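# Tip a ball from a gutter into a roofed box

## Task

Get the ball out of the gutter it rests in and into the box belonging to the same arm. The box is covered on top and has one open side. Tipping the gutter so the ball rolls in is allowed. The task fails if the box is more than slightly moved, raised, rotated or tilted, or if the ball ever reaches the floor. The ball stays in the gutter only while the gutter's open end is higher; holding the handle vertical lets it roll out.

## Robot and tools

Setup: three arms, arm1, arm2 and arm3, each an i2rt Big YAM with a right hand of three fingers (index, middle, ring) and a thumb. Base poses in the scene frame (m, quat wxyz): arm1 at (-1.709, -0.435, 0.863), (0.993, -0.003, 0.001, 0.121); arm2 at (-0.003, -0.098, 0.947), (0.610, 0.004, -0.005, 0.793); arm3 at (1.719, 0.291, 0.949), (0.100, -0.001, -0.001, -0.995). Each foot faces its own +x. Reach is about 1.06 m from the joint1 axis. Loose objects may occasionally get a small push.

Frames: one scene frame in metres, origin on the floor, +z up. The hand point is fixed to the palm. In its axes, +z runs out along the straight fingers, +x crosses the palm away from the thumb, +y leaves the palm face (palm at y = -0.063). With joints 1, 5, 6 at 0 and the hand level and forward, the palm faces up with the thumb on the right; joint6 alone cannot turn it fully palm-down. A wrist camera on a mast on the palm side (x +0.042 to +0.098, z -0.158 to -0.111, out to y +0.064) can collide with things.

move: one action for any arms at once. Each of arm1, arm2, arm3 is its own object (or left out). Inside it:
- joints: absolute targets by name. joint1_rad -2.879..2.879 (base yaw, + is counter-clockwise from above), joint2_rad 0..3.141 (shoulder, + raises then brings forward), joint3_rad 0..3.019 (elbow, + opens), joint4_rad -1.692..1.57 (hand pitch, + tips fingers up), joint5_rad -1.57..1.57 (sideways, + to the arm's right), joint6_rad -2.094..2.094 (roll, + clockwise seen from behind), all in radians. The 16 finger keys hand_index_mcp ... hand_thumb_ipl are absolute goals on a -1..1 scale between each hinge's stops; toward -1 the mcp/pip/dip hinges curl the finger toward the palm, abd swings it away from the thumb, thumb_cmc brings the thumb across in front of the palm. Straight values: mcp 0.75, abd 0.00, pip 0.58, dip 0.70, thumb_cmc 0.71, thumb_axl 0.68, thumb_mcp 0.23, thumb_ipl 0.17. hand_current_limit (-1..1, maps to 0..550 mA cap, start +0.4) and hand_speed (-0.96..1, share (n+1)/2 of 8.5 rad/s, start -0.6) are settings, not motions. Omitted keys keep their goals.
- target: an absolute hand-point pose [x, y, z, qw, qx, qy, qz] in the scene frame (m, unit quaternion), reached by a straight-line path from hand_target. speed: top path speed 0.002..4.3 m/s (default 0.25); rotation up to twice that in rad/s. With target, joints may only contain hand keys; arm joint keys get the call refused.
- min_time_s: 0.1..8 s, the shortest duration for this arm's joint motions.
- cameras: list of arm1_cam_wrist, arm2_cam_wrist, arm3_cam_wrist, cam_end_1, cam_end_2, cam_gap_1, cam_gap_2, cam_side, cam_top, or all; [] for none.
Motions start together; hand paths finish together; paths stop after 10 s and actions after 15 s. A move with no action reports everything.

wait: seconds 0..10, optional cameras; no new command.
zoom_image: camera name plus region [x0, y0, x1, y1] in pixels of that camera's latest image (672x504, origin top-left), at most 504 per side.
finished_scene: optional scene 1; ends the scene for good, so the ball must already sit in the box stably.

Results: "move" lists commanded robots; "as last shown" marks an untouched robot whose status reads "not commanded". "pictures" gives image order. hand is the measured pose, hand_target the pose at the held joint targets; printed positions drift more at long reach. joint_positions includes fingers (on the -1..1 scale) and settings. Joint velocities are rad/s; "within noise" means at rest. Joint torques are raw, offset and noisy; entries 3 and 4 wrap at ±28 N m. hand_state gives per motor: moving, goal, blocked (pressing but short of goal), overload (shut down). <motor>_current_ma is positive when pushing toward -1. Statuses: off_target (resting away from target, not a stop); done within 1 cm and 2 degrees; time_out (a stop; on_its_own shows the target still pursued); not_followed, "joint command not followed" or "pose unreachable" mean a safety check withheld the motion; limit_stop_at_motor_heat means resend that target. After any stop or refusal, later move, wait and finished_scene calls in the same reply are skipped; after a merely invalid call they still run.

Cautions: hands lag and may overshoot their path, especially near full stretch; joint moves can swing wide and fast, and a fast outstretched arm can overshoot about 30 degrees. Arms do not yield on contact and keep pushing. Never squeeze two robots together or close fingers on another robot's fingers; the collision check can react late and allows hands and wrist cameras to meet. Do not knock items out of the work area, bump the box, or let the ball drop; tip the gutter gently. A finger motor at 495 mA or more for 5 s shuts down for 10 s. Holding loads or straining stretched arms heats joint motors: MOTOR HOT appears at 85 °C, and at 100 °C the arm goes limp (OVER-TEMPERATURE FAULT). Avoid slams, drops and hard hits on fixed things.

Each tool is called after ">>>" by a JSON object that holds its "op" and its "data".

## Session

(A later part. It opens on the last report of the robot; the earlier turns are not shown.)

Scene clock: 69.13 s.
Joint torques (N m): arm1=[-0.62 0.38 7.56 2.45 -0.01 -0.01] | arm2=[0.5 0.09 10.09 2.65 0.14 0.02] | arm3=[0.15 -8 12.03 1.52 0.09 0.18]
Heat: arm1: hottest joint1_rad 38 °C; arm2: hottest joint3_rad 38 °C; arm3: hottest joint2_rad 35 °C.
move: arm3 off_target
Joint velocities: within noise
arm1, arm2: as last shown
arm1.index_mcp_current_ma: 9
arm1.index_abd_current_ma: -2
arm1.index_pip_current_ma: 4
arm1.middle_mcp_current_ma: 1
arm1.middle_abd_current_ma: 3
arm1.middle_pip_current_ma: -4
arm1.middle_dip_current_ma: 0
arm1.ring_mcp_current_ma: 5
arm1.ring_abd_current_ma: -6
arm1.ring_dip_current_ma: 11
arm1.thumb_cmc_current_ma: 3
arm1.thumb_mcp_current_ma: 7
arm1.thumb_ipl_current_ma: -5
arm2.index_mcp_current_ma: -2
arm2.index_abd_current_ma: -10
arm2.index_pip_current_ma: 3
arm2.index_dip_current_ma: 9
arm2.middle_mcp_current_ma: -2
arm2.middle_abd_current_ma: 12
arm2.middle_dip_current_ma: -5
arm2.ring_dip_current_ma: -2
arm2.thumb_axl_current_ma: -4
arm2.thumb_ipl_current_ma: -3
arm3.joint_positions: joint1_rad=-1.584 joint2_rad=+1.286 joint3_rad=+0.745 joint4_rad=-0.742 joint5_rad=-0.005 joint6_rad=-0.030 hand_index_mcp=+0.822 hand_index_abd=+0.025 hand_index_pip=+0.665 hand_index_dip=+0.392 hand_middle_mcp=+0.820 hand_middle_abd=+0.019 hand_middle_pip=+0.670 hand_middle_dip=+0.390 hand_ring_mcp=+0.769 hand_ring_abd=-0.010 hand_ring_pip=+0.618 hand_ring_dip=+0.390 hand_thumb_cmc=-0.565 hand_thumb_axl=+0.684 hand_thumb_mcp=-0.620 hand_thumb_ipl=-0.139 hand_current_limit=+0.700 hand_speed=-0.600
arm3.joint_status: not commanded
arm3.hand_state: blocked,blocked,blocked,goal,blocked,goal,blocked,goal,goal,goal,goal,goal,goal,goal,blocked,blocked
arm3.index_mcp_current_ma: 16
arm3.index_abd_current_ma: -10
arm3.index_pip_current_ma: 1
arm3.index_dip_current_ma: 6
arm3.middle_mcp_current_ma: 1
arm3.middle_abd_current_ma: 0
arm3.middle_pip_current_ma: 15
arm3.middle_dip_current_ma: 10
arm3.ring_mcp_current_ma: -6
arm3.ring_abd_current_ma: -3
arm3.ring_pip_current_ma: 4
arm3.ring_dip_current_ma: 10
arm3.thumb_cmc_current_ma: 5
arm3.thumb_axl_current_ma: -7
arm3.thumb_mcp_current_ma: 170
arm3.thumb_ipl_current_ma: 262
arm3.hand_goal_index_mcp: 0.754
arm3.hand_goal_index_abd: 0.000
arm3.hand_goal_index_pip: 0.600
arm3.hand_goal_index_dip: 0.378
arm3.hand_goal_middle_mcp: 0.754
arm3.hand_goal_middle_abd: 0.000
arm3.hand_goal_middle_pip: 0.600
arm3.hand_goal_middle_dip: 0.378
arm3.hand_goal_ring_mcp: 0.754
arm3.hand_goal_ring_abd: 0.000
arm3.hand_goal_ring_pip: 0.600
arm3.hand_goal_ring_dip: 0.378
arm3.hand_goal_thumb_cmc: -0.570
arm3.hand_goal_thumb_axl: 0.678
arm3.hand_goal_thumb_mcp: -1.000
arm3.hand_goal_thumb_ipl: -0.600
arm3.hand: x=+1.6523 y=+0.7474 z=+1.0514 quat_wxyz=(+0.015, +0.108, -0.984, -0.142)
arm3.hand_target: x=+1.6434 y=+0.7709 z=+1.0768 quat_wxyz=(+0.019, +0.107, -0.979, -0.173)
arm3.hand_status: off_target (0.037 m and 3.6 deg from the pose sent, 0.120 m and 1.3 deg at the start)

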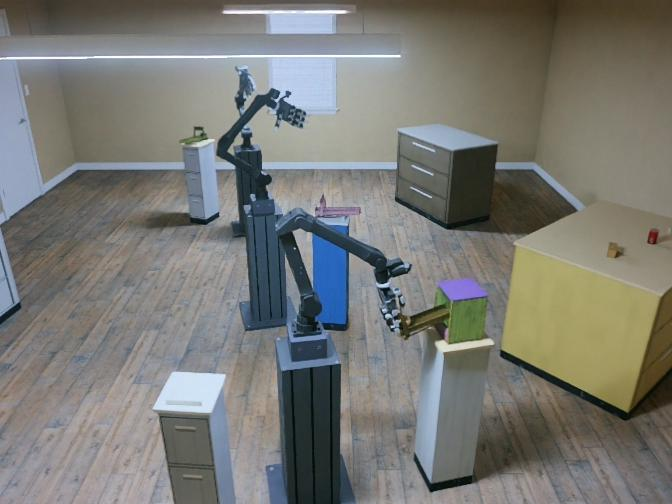

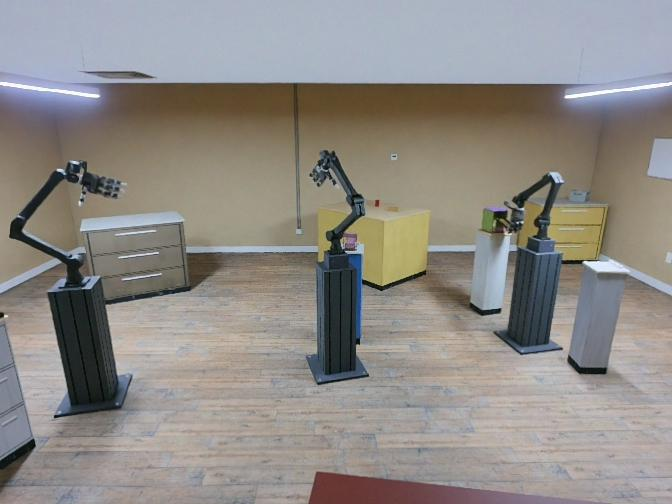

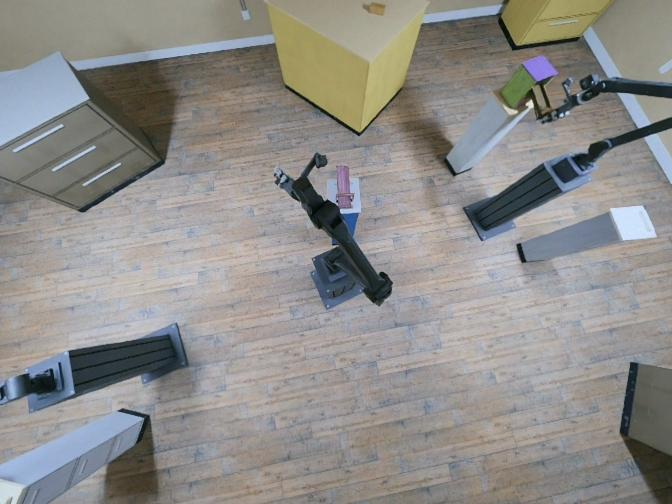

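>>> {"op": "move", "data": {"arm3": {"target":[1.645,0.804,1.107,-0.0075,-0.1077,0.9917,0.0694],"speed":0.1}, "cameras": ["cam_end_2","cam_side","arm3_cam_wrist"]}}

>>> {"op": "zoom_image", "data": {"camera": "cam_end_2", "region": [390, 260, 490, 360]}}

>>> {"op": "zoom_image", "data": {"camera": "cam_side", "region": [480, 190, 540, 250]}}

Scene clock: 71.37 s.
Joint torques (N m): arm1=[-0.56 0.44 7.56 2.45 -0.01 -0.02] | arm2=[0.5 0.03 10.1 2.66 0.14 0.02] | arm3=[-1.2 -10.81 12.33 0.38 0.19 0]
Heat: arm1: hottest joint1_rad 38 °C; arm2: hottest joint3_rad 38 °C; arm3: hottest joint2_rad 35 °C.
move: arm3 off_target
Joint velocities: within noise
arm1, arm2: as last shown
arm1.index_abd_current_ma: -3
arm1.index_pip_current_ma: 5
arm1.index_dip_current_ma: -3
arm1.middle_mcp_current_ma: 6
arm1.middle_abd_current_ma: 8
arm1.middle_pip_current_ma: -5
arm1.middle_dip_current_ma: -1
arm1.ring_mcp_current_ma: 7
arm1.ring_abd_current_ma: -9
arm1.ring_pip_current_ma: 7
arm1.ring_dip_current_ma: 7
arm1.thumb_cmc_current_ma: 8
arm1.thumb_axl_current_ma: 3
arm1.thumb_mcp_current_ma: 9
arm1.thumb_ipl_current_ma: -3
arm2.index_mcp_current_ma: -5
arm2.index_abd_current_ma: -1
arm2.index_dip_current_ma: 7
arm2.middle_mcp_current_ma: 2
arm2.middle_abd_current_ma: 13
arm2.middle_pip_current_ma: 6
arm2.middle_dip_current_ma: -10
arm2.ring_mcp_current_ma: 13
arm2.ring_abd_current_ma: 12
arm2.ring_pip_current_ma: 2
arm2.ring_dip_current_ma: 4
arm2.thumb_cmc_current_ma: 6
arm2.thumb_axl_current_ma: -9
arm2.thumb_mcp_current_ma: -7
arm2.thumb_ipl_current_ma: 1
arm3.joint_positions: joint1_rad=-1.584 joint2_rad=+1.416 joint3_rad=+1.045 joint4_rad=-1.096 joint5_rad=-0.005 joint6_rad=-0.030 hand_index_mcp=+0.822 hand_index_abd=+0.025 hand_index_pip=+0.665 hand_index_dip=+0.392 hand_middle_mcp=+0.820 hand_middle_abd=+0.019 hand_middle_pip=+0.670 hand_middle_dip=+0.390 hand_ring_mcp=+0.769 hand_ring_abd=-0.010 hand_ring_pip=+0.618 hand_ring_dip=+0.390 hand_thumb_cmc=-0.565 hand_thumb_axl=+0.684 hand_thumb_mcp=-0.620 hand_thumb_ipl=-0.139 hand_current_limit=+0.700 hand_speed=-0.600
arm3.joint_status: not commanded
arm3.hand_state: blocked,blocked,blocked,goal,blocked,goal,blocked,goal,goal,goal,goal,goal,goal,goal,blocked,blocked
arm3.index_mcp_current_ma: 14
arm3.index_abd_current_ma: -8
arm3.index_pip_current_ma: 1
arm3.index_dip_current_ma: 7
arm3.middle_mcp_current_ma: -4
arm3.middle_abd_current_ma: 1
arm3.middle_pip_current_ma: 14
arm3.middle_dip_current_ma: 8
arm3.ring_mcp_current_ma: 1
arm3.ring_abd_current_ma: -3
arm3.ring_pip_current_ma: 3
arm3.ring_dip_current_ma: 9
arm3.thumb_cmc_current_ma: 3
arm3.thumb_axl_current_ma: 0
arm3.thumb_mcp_current_ma: 175
arm3.thumb_ipl_current_ma: 261
arm3.hand_goal_index_mcp: 0.754
arm3.hand_goal_index_abd: 0.000
arm3.hand_goal_index_pip: 0.600
arm3.hand_goal_index_dip: 0.378
arm3.hand_goal_middle_mcp: 0.754
arm3.hand_goal_middle_abd: 0.000
arm3.hand_goal_middle_pip: 0.600
arm3.hand_goal_middle_dip: 0.378
arm3.hand_goal_ring_mcp: 0.754
arm3.hand_goal_ring_abd: 0.000
arm3.hand_goal_ring_pip: 0.600
arm3.hand_goal_ring_dip: 0.378
arm3.hand_goal_thumb_cmc: -0.570
arm3.hand_goal_thumb_axl: 0.678
arm3.hand_goal_thumb_mcp: -1.000
arm3.hand_goal_thumb_ipl: -0.600
arm3.hand: x=+1.6455 y=+0.7837 z=+1.0873 quat_wxyz=(+0.008, +0.109, -0.993, -0.050)
arm3.hand_target: x=+1.6451 y=+0.8029 z=+1.1073 quat_wxyz=(+0.007, +0.108, -0.992, -0.070)
arm3.hand_status: off_target (0.028 m and 2.2 deg from the pose sent, 0.080 m and 8.4 deg at the start)
pictures: arm3_cam_wrist, cam_end_2, cam_side
arm3_cam_wrist: T_world_to_cam=[[0.59804, 0.80118, 0.02145, -1.59918], [0.61051, -0.47274, 0.63545, -1.36258], [0.51925, -0.36693, -0.77184, 0.40533]] pos_world=[1.57779, 0.78581, 1.21302]

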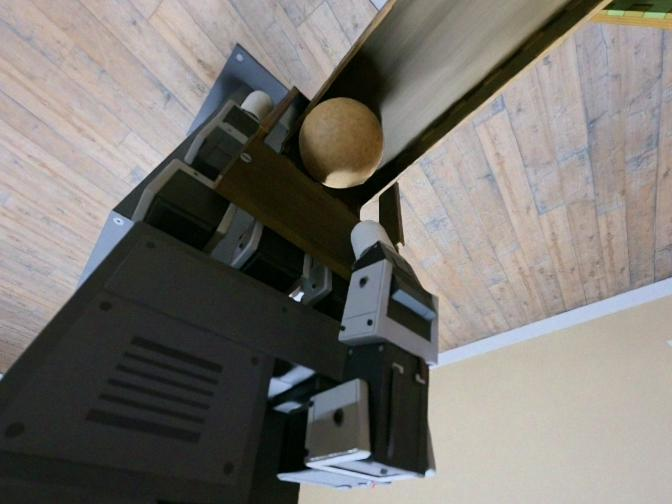

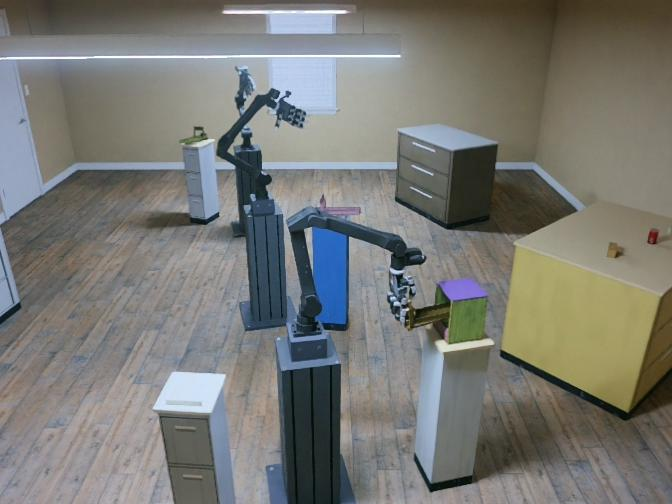

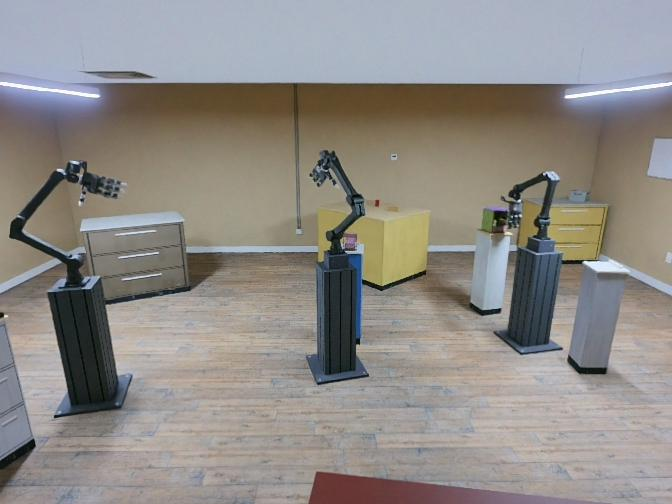

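Scaled by 5.040.

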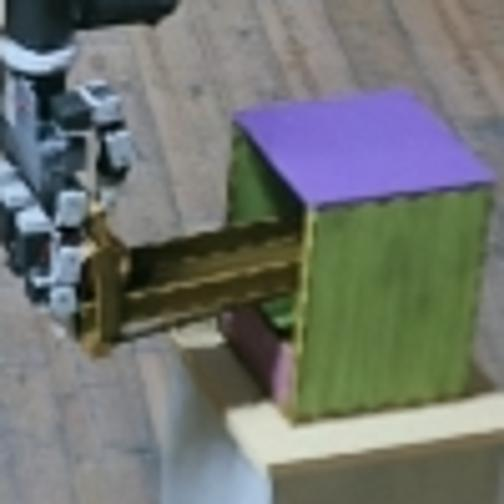

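Scaled by 8.400.

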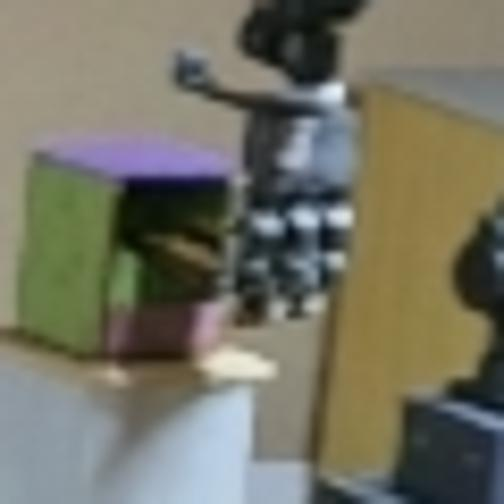

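>>> {"op": "move", "data": {"arm3": {"target":[1.645,0.845,1.128,0.0071,-0.1078,0.992,-0.065],"speed":0.035}, "cameras": ["cam_end_2","cam_side","arm3_cam_wrist"]}}

>>> {"op": "zoom_image", "data": {"camera": "cam_end_2", "region": [390, 260, 490, 360]}}

>>> {"op": "zoom_image", "data": {"camera": "cam_side", "region": [480, 190, 540, 250]}}

Scene clock: 76.17 s.
Joint torques (N m): arm1=[-0.67 0.38 7.56 2.44 -0.01 -0.02] | arm2=[0.5 0.03 10.09 2.63 0.14 0.02] | arm3=[-1.49 -14.8 12.08 -0.28 0.25 -0.1]
Heat: arm1: hottest joint1_rad 38 °C; arm2: hottest joint3_rad 38 °C; arm3: hottest joint2_rad 35 °C.
move: arm3 off_target
Joint velocities: within noise
arm1, arm2: as last shown
arm1.index_abd_current_ma: -4
arm1.index_pip_current_ma: 3
arm1.index_dip_current_ma: 0
arm1.middle_mcp_current_ma: -1
arm1.middle_abd_current_ma: 4
arm1.middle_pip_current_ma: -3
arm1.middle_dip_current_ma: 2
arm1.ring_mcp_current_ma: 6
arm1.ring_abd_current_ma: -3
arm1.ring_pip_current_ma: 5
arm1.ring_dip_current_ma: 11
arm1.thumb_cmc_current_ma: 4
arm1.thumb_axl_current_ma: 0
arm1.thumb_mcp_current_ma: 6
arm1.thumb_ipl_current_ma: -5
arm2.index_mcp_current_ma: 4
arm2.index_abd_current_ma: -8
arm2.index_pip_current_ma: -6
arm2.index_dip_current_ma: 10
arm2.middle_mcp_current_ma: 5
arm2.middle_pip_current_ma: 7
arm2.middle_dip_current_ma: -6
arm2.ring_mcp_current_ma: 7
arm2.ring_pip_current_ma: 5
arm2.thumb_axl_current_ma: -6
arm2.thumb_mcp_current_ma: -4
arm2.thumb_ipl_current_ma: -1
arm3.joint_positions: joint1_rad=-1.590 joint2_rad=+1.654 joint3_rad=+1.448 joint4_rad=-1.521 joint5_rad=+0.005 joint6_rad=-0.033 hand_index_mcp=+0.821 hand_index_abd=+0.025 hand_index_pip=+0.662 hand_index_dip=+0.392 hand_middle_mcp=+0.819 hand_middle_abd=+0.018 hand_middle_pip=+0.666 hand_middle_dip=+0.390 hand_ring_mcp=+0.757 hand_ring_abd=-0.010 hand_ring_pip=+0.610 hand_ring_dip=+0.390 hand_thumb_cmc=-0.565 hand_thumb_axl=+0.685 hand_thumb_mcp=-0.620 hand_thumb_ipl=-0.139 hand_current_limit=+0.700 hand_speed=-0.600
arm3.joint_status: not commanded
arm3.hand_state: blocked,blocked,blocked,goal,blocked,goal,blocked,goal,goal,goal,goal,goal,goal,goal,blocked,blocked
arm3.index_mcp_current_ma: 16
arm3.index_abd_current_ma: -10
arm3.index_pip_current_ma: 3
arm3.index_dip_current_ma: 5
arm3.middle_mcp_current_ma: 0
arm3.middle_abd_current_ma: -1
arm3.middle_pip_current_ma: 10
arm3.middle_dip_current_ma: 9
arm3.ring_mcp_current_ma: -2
arm3.ring_abd_current_ma: -9
arm3.ring_pip_current_ma: 0
arm3.ring_dip_current_ma: 14
arm3.thumb_cmc_current_ma: 8
arm3.thumb_axl_current_ma: -6
arm3.thumb_mcp_current_ma: 178
arm3.thumb_ipl_current_ma: 262
arm3.hand_goal_index_mcp: 0.754
arm3.hand_goal_index_abd: 0.000
arm3.hand_goal_index_pip: 0.600
arm3.hand_goal_index_dip: 0.378
arm3.hand_goal_middle_mcp: 0.754
arm3.hand_goal_middle_abd: 0.000
arm3.hand_goal_middle_pip: 0.600
arm3.hand_goal_middle_dip: 0.378
arm3.hand_goal_ring_mcp: 0.754
arm3.hand_goal_ring_abd: 0.000
arm3.hand_goal_ring_pip: 0.600
arm3.hand_goal_ring_dip: 0.378
arm3.hand_goal_thumb_cmc: -0.570
arm3.hand_goal_thumb_axl: 0.678
arm3.hand_goal_thumb_mcp: -1.000
arm3.hand_goal_thumb_ipl: -0.600
arm3.hand: x=+1.6418 y=+0.8275 z=+1.1142 quat_wxyz=(-0.007, +0.107, -0.991, +0.079)
arm3.hand_target: x=+1.6452 y=+0.8442 z=+1.1281 quat_wxyz=(-0.007, +0.108, -0.992, +0.064)
arm3.hand_status: off_target (0.023 m and 1.6 deg from the pose sent, 0.074 m and 13.3 deg at the start)
pictures: arm3_cam_wrist, cam_end_2, cam_side
arm3_cam_wrist: T_world_to_cam=[[0.60326, 0.78405, -0.14611, -1.4403], [0.56913, -0.29486, 0.76756, -1.58322], [0.55872, -0.54619, -0.6241, 0.36295]] pos_world=[1.56715, 0.86068, 1.23128]

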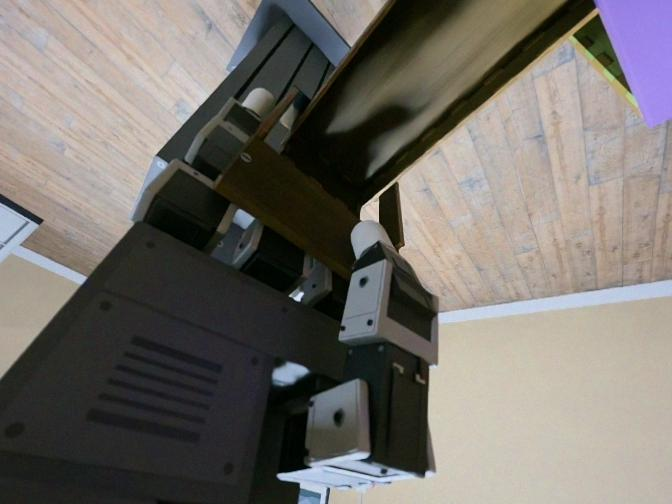

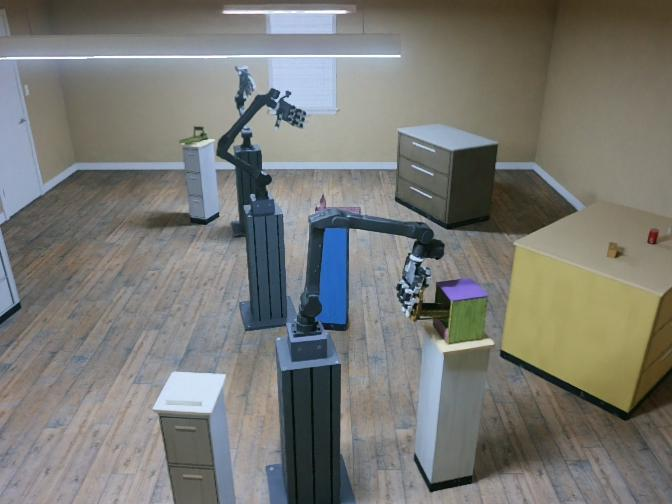

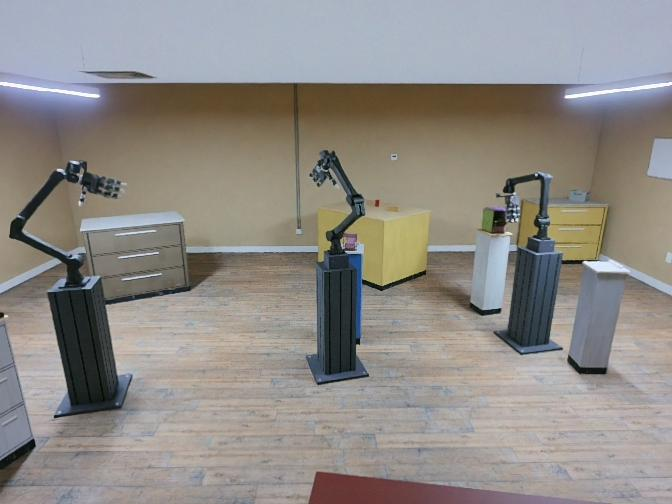

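Scaled by 5.040.

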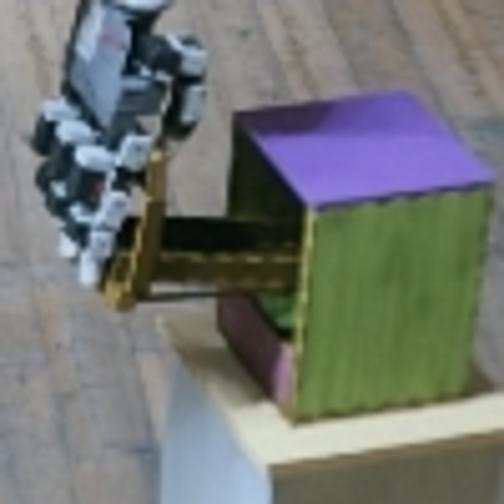

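Scaled by 8.400.

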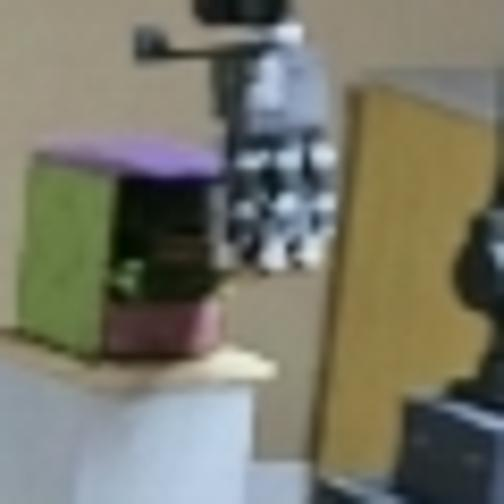

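>>> {"op": "move", "data": {"arm3": {"target":[1.668,0.68,1.115,-0.0075,-0.1077,0.9917,0.0694],"speed":0.12}, "cameras": ["cam_end_2","cam_side","cam_top","arm3_cam_wrist"]}}

>>> {"op": "zoom_image", "data": {"camera": "cam_end_2", "region": [390, 260, 490, 360]}}

>>> {"op": "zoom_image", "data": {"camera": "cam_side", "region": [480, 190, 540, 250]}}

>>> {"op": "zoom_image", "data": {"camera": "cam_top", "region": [500, 50, 580, 130]}}

Scene clock: 78.53 s.
Joint torques (N m): arm1=[-0.62 0.38 7.57 2.45 -0.01 -0.02] | arm2=[0.44 0.03 10.1 2.66 0.13 0.03] | arm3=[-0.91 -7 8.36 1.09 -0.04 0.02]
Heat: arm1: hottest joint1_rad 38 °C; arm2: hottest joint3_rad 38 °C; arm3: hottest joint2_rad 35 °C.
move: arm3 done
Joint velocities: within noise
arm1, arm2: as last shown
arm1.index_mcp_current_ma: 8
arm1.index_abd_current_ma: 0
arm1.index_pip_current_ma: 7
arm1.index_dip_current_ma: -4
arm1.middle_mcp_current_ma: 2
arm1.middle_abd_current_ma: 3
arm1.middle_dip_current_ma: -3
arm1.ring_mcp_current_ma: 3
arm1.ring_abd_current_ma: -11
arm1.ring_pip_current_ma: 1
arm1.ring_dip_current_ma: 10
arm1.thumb_cmc_current_ma: 5
arm1.thumb_axl_current_ma: -3
arm1.thumb_mcp_current_ma: 1
arm1.thumb_ipl_current_ma: -3
arm2.index_mcp_current_ma: 0
arm2.index_abd_current_ma: -1
arm2.index_pip_current_ma: -9
arm2.index_dip_current_ma: 8
arm2.middle_mcp_current_ma: 4
arm2.middle_abd_current_ma: 10
arm2.middle_pip_current_ma: 13
arm2.middle_dip_current_ma: -15
arm2.ring_mcp_current_ma: 14
arm2.ring_abd_current_ma: 8
arm2.ring_pip_current_ma: -2
arm2.ring_dip_current_ma: 0
arm2.thumb_cmc_current_ma: 4
arm2.thumb_axl_current_ma: -5
arm2.thumb_mcp_current_ma: 2
arm2.thumb_ipl_current_ma: 2
arm3.joint_positions: joint1_rad=-1.590 joint2_rad=+1.089 joint3_rad=+0.822 joint4_rad=-1.188 joint5_rad=+0.000 joint6_rad=-0.033 hand_index_mcp=+0.818 hand_index_abd=+0.025 hand_index_pip=+0.658 hand_index_dip=+0.392 hand_middle_mcp=+0.814 hand_middle_abd=+0.018 hand_middle_pip=+0.664 hand_middle_dip=+0.392 hand_ring_mcp=+0.759 hand_ring_abd=-0.010 hand_ring_pip=+0.611 hand_ring_dip=+0.390 hand_thumb_cmc=-0.565 hand_thumb_axl=+0.684 hand_thumb_mcp=-0.617 hand_thumb_ipl=-0.143 hand_current_limit=+0.700 hand_speed=-0.600
arm3.joint_status: not commanded
arm3.hand_state: blocked,blocked,blocked,goal,blocked,goal,blocked,goal,goal,goal,goal,goal,goal,goal,blocked,blocked
arm3.index_mcp_current_ma: 13
arm3.index_abd_current_ma: -8
arm3.index_pip_current_ma: 3
arm3.index_dip_current_ma: 6
arm3.middle_mcp_current_ma: -2
arm3.middle_abd_current_ma: 1
arm3.middle_pip_current_ma: 20
arm3.middle_dip_current_ma: 9
arm3.ring_mcp_current_ma: -3
arm3.ring_abd_current_ma: -10
arm3.ring_pip_current_ma: 3
arm3.ring_dip_current_ma: 7
arm3.thumb_cmc_current_ma: 4
arm3.thumb_axl_current_ma: -10
arm3.thumb_mcp_current_ma: 173
arm3.thumb_ipl_current_ma: 262
arm3.hand_goal_index_mcp: 0.754
arm3.hand_goal_index_abd: 0.000
arm3.hand_goal_index_pip: 0.600
arm3.hand_goal_index_dip: 0.378
arm3.hand_goal_middle_mcp: 0.754
arm3.hand_goal_middle_abd: 0.000
arm3.hand_goal_middle_pip: 0.600
arm3.hand_goal_middle_dip: 0.378
arm3.hand_goal_ring_mcp: 0.754
arm3.hand_goal_ring_abd: 0.000
arm3.hand_goal_ring_pip: 0.600
arm3.hand_goal_ring_dip: 0.378
arm3.hand_goal_thumb_cmc: -0.570
arm3.hand_goal_thumb_axl: 0.678
arm3.hand_goal_thumb_mcp: -1.000
arm3.hand_goal_thumb_ipl: -0.600
arm3.hand: x=+1.6686 y=+0.6774 z=+1.1090 quat_wxyz=(+0.005, +0.107, -0.993, -0.056)
arm3.hand_target: x=+1.6680 y=+0.6800 z=+1.1152 quat_wxyz=(+0.007, +0.108, -0.992, -0.070)
arm3.hand_status: done (0.007 m and 1.5 deg from the pose sent, 0.150 m and 17.1 deg at the start)
pictures: arm3_cam_wrist, cam_end_2, cam_side, cam_top
arm3_cam_wrist: T_world_to_cam=[[0.60091, 0.79861, 0.03355, -1.54473], [0.60667, -0.483, 0.6314, -1.42298], [0.52045, -0.35906, -0.77473, 0.36688]] pos_world=[1.60058, 0.67806, 1.23452]

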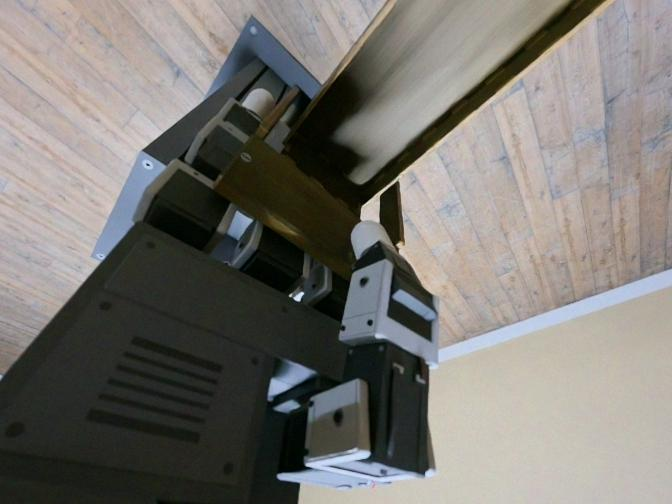

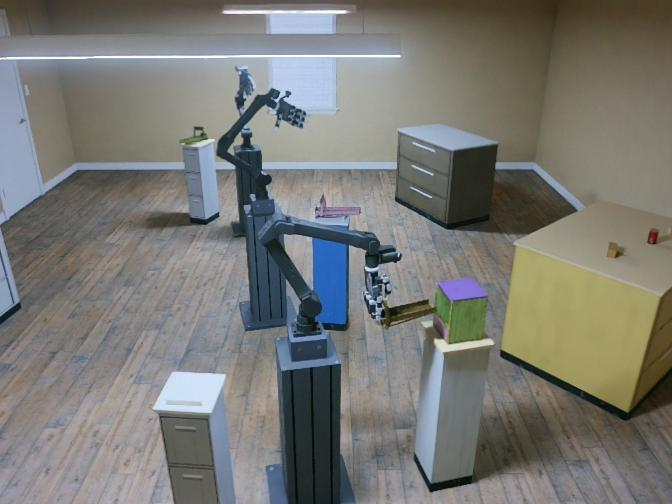

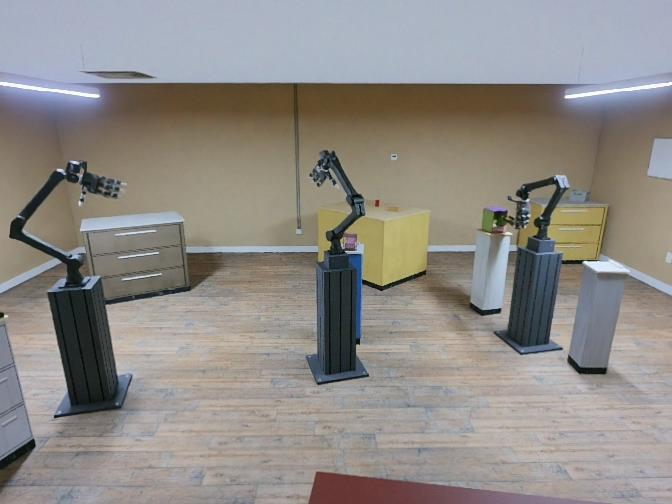

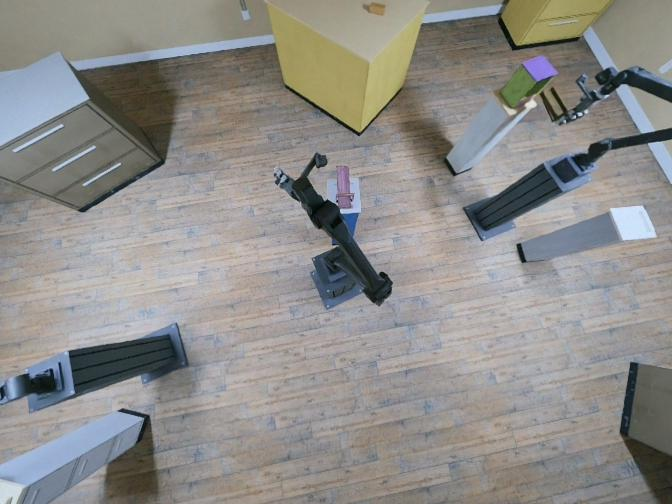

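Scaled by 5.040.

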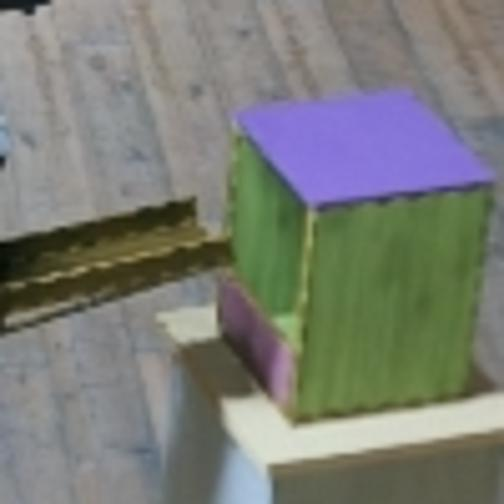

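Scaled by 8.400.

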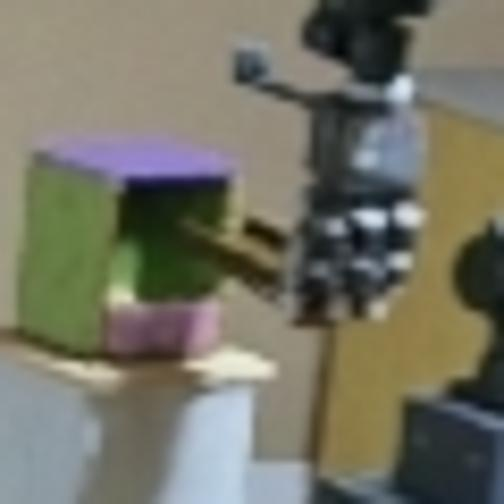

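Scaled by 6.300.

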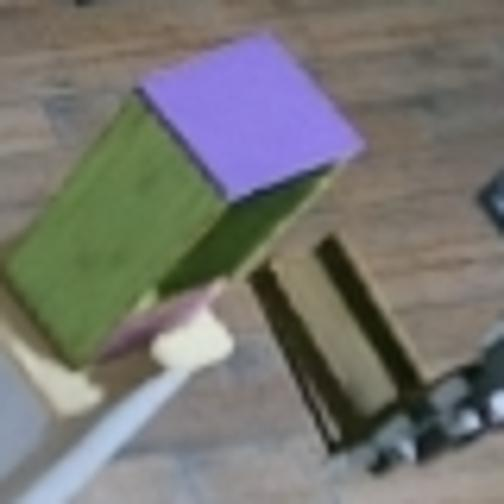

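>>> {"op": "move", "data": {"arm3": {"target":[1.685,0.6,1.16,-0.0188,-0.1064,0.979,0.1726],"speed":0.15}, "cameras": ["cam_side","cam_top"]}}

>>> {"op": "zoom_image", "data": {"camera": "cam_side", "region": [480, 190, 540, 250]}}

>>> {"op": "zoom_image", "data": {"camera": "cam_top", "region": [500, 50, 580, 130]}}

Scene clock: 80.10 s.
Joint torques (N m): arm1=[-0.62 0.38 7.56 2.44 -0.01 -0.02] | arm2=[0.44 0.03 10.1 2.65 0.13 0.02] | arm3=[-1.55 -0.5 9.1 0.95 -0.06 -0.12]
Heat: arm1: hottest joint1_rad 38 °C; arm2: hottest joint3_rad 38 °C; arm3: hottest joint2_rad 35 °C.
move: arm3 done
Joint velocities: within noise
arm1, arm2: as last shown
arm1.index_mcp_current_ma: 9
arm1.index_abd_current_ma: 1
arm1.index_pip_current_ma: 3
arm1.index_dip_current_ma: -3
arm1.middle_mcp_current_ma: 6
arm1.middle_abd_current_ma: 7
arm1.middle_pip_current_ma: -1
arm1.middle_dip_current_ma: 2
arm1.ring_abd_current_ma: -6
arm1.ring_pip_current_ma: 8
arm1.thumb_cmc_current_ma: 3
arm1.thumb_axl_current_ma: 0
arm1.thumb_mcp_current_ma: 5
arm1.thumb_ipl_current_ma: -5
arm2.index_mcp_current_ma: -3
arm2.index_abd_current_ma: -2
arm2.index_pip_current_ma: -2
arm2.index_dip_current_ma: 11
arm2.middle_mcp_current_ma: 3
arm2.middle_abd_current_ma: 8
arm2.middle_pip_current_ma: 6
arm2.middle_dip_current_ma: -7
arm2.ring_mcp_current_ma: 12
arm2.ring_abd_current_ma: 10
arm2.ring_pip_current_ma: 1
arm2.ring_dip_current_ma: -2
arm2.thumb_cmc_current_ma: 6
arm2.thumb_axl_current_ma: -1
arm2.thumb_mcp_current_ma: -6
arm2.thumb_ipl_current_ma: 12
arm3.joint_positions: joint1_rad=-1.598 joint2_rad=+0.657 joint3_rad=+0.654 joint4_rad=-1.219 joint5_rad=-0.014 joint6_rad=-0.038 hand_index_mcp=+0.821 hand_index_abd=+0.025 hand_index_pip=+0.658 hand_index_dip=+0.392 hand_middle_mcp=+0.817 hand_middle_abd=+0.018 hand_middle_pip=+0.664 hand_middle_dip=+0.392 hand_ring_mcp=+0.759 hand_ring_abd=-0.010 hand_ring_pip=+0.615 hand_ring_dip=+0.390 hand_thumb_cmc=-0.565 hand_thumb_axl=+0.684 hand_thumb_mcp=-0.617 hand_thumb_ipl=-0.143 hand_current_limit=+0.700 hand_speed=-0.600
arm3.joint_status: not commanded
arm3.hand_state: blocked,blocked,blocked,goal,blocked,goal,blocked,goal,goal,goal,goal,goal,goal,goal,blocked,blocked
arm3.index_mcp_current_ma: 17
arm3.index_abd_current_ma: -10
arm3.index_pip_current_ma: 4
arm3.index_dip_current_ma: 5
arm3.middle_mcp_current_ma: -3
arm3.middle_abd_current_ma: 5
arm3.middle_pip_current_ma: 9
arm3.middle_dip_current_ma: 10
arm3.ring_mcp_current_ma: -2
arm3.ring_abd_current_ma: -8
arm3.ring_pip_current_ma: 8
arm3.ring_dip_current_ma: 11
arm3.thumb_cmc_current_ma: 7
arm3.thumb_axl_current_ma: -2
arm3.thumb_mcp_current_ma: 177
arm3.thumb_ipl_current_ma: 260
arm3.hand_goal_index_mcp: 0.754
arm3.hand_goal_index_abd: 0.000
arm3.hand_goal_index_pip: 0.600
arm3.hand_goal_index_dip: 0.378
arm3.hand_goal_middle_mcp: 0.754
arm3.hand_goal_middle_abd: 0.000
arm3.hand_goal_middle_pip: 0.600
arm3.hand_goal_middle_dip: 0.378
arm3.hand_goal_ring_mcp: 0.754
arm3.hand_goal_ring_abd: 0.000
arm3.hand_goal_ring_pip: 0.600
arm3.hand_goal_ring_dip: 0.378
arm3.hand_goal_thumb_cmc: -0.570
arm3.hand_goal_thumb_axl: 0.678
arm3.hand_goal_thumb_mcp: -1.000
arm3.hand_goal_thumb_ipl: -0.600
arm3.hand: x=+1.6827 y=+0.6007 z=+1.1590 quat_wxyz=(+0.020, +0.105, -0.979, -0.171)
arm3.hand_target: x=+1.6850 y=+0.6000 z=+1.1600 quat_wxyz=(+0.019, +0.106, -0.979, -0.173)
arm3.hand_status: done (0.003 m and 0.3 deg from the pose sent, 0.094 m and 13.5 deg at the start)

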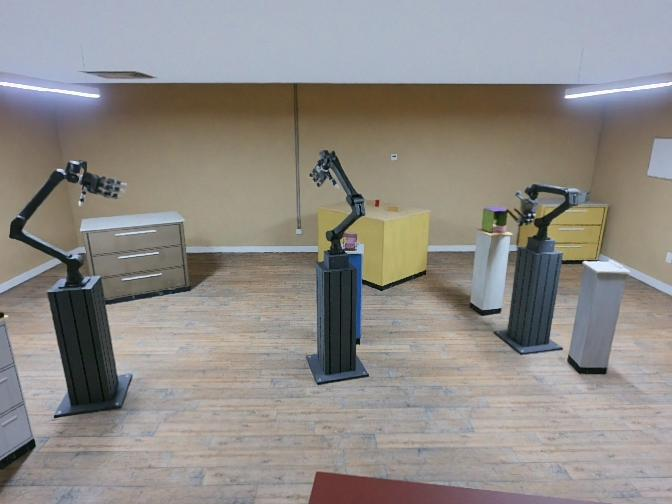

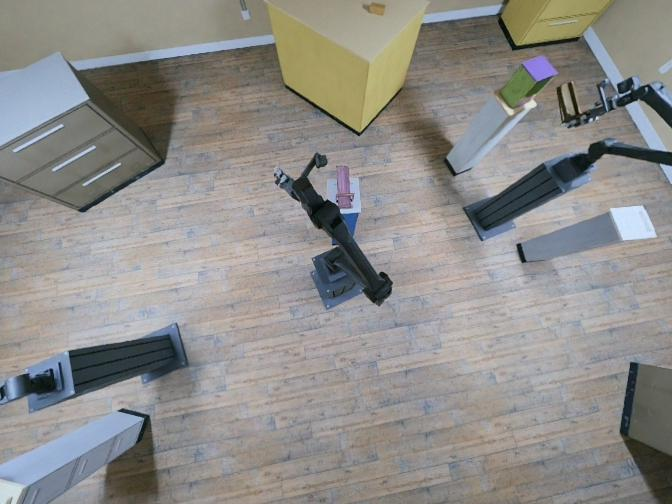

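Scaled by 8.400.

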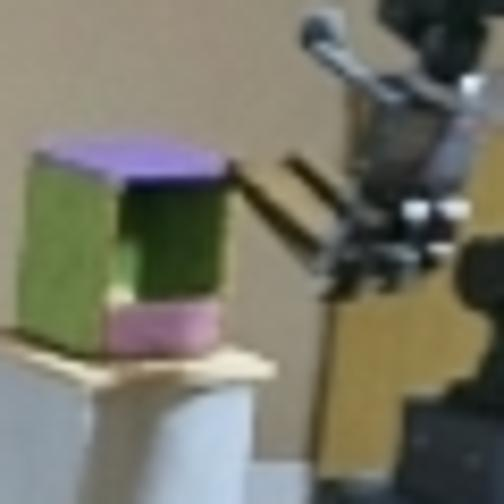

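Scaled by 6.300.

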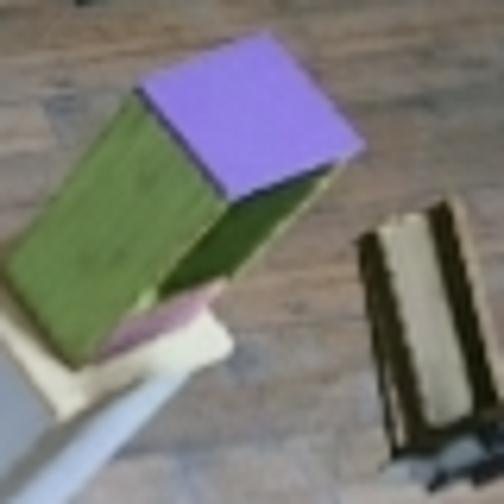

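>>> {"op": "finished_scene", "data": {"scene": 1}}

The scene is finished: the task was done.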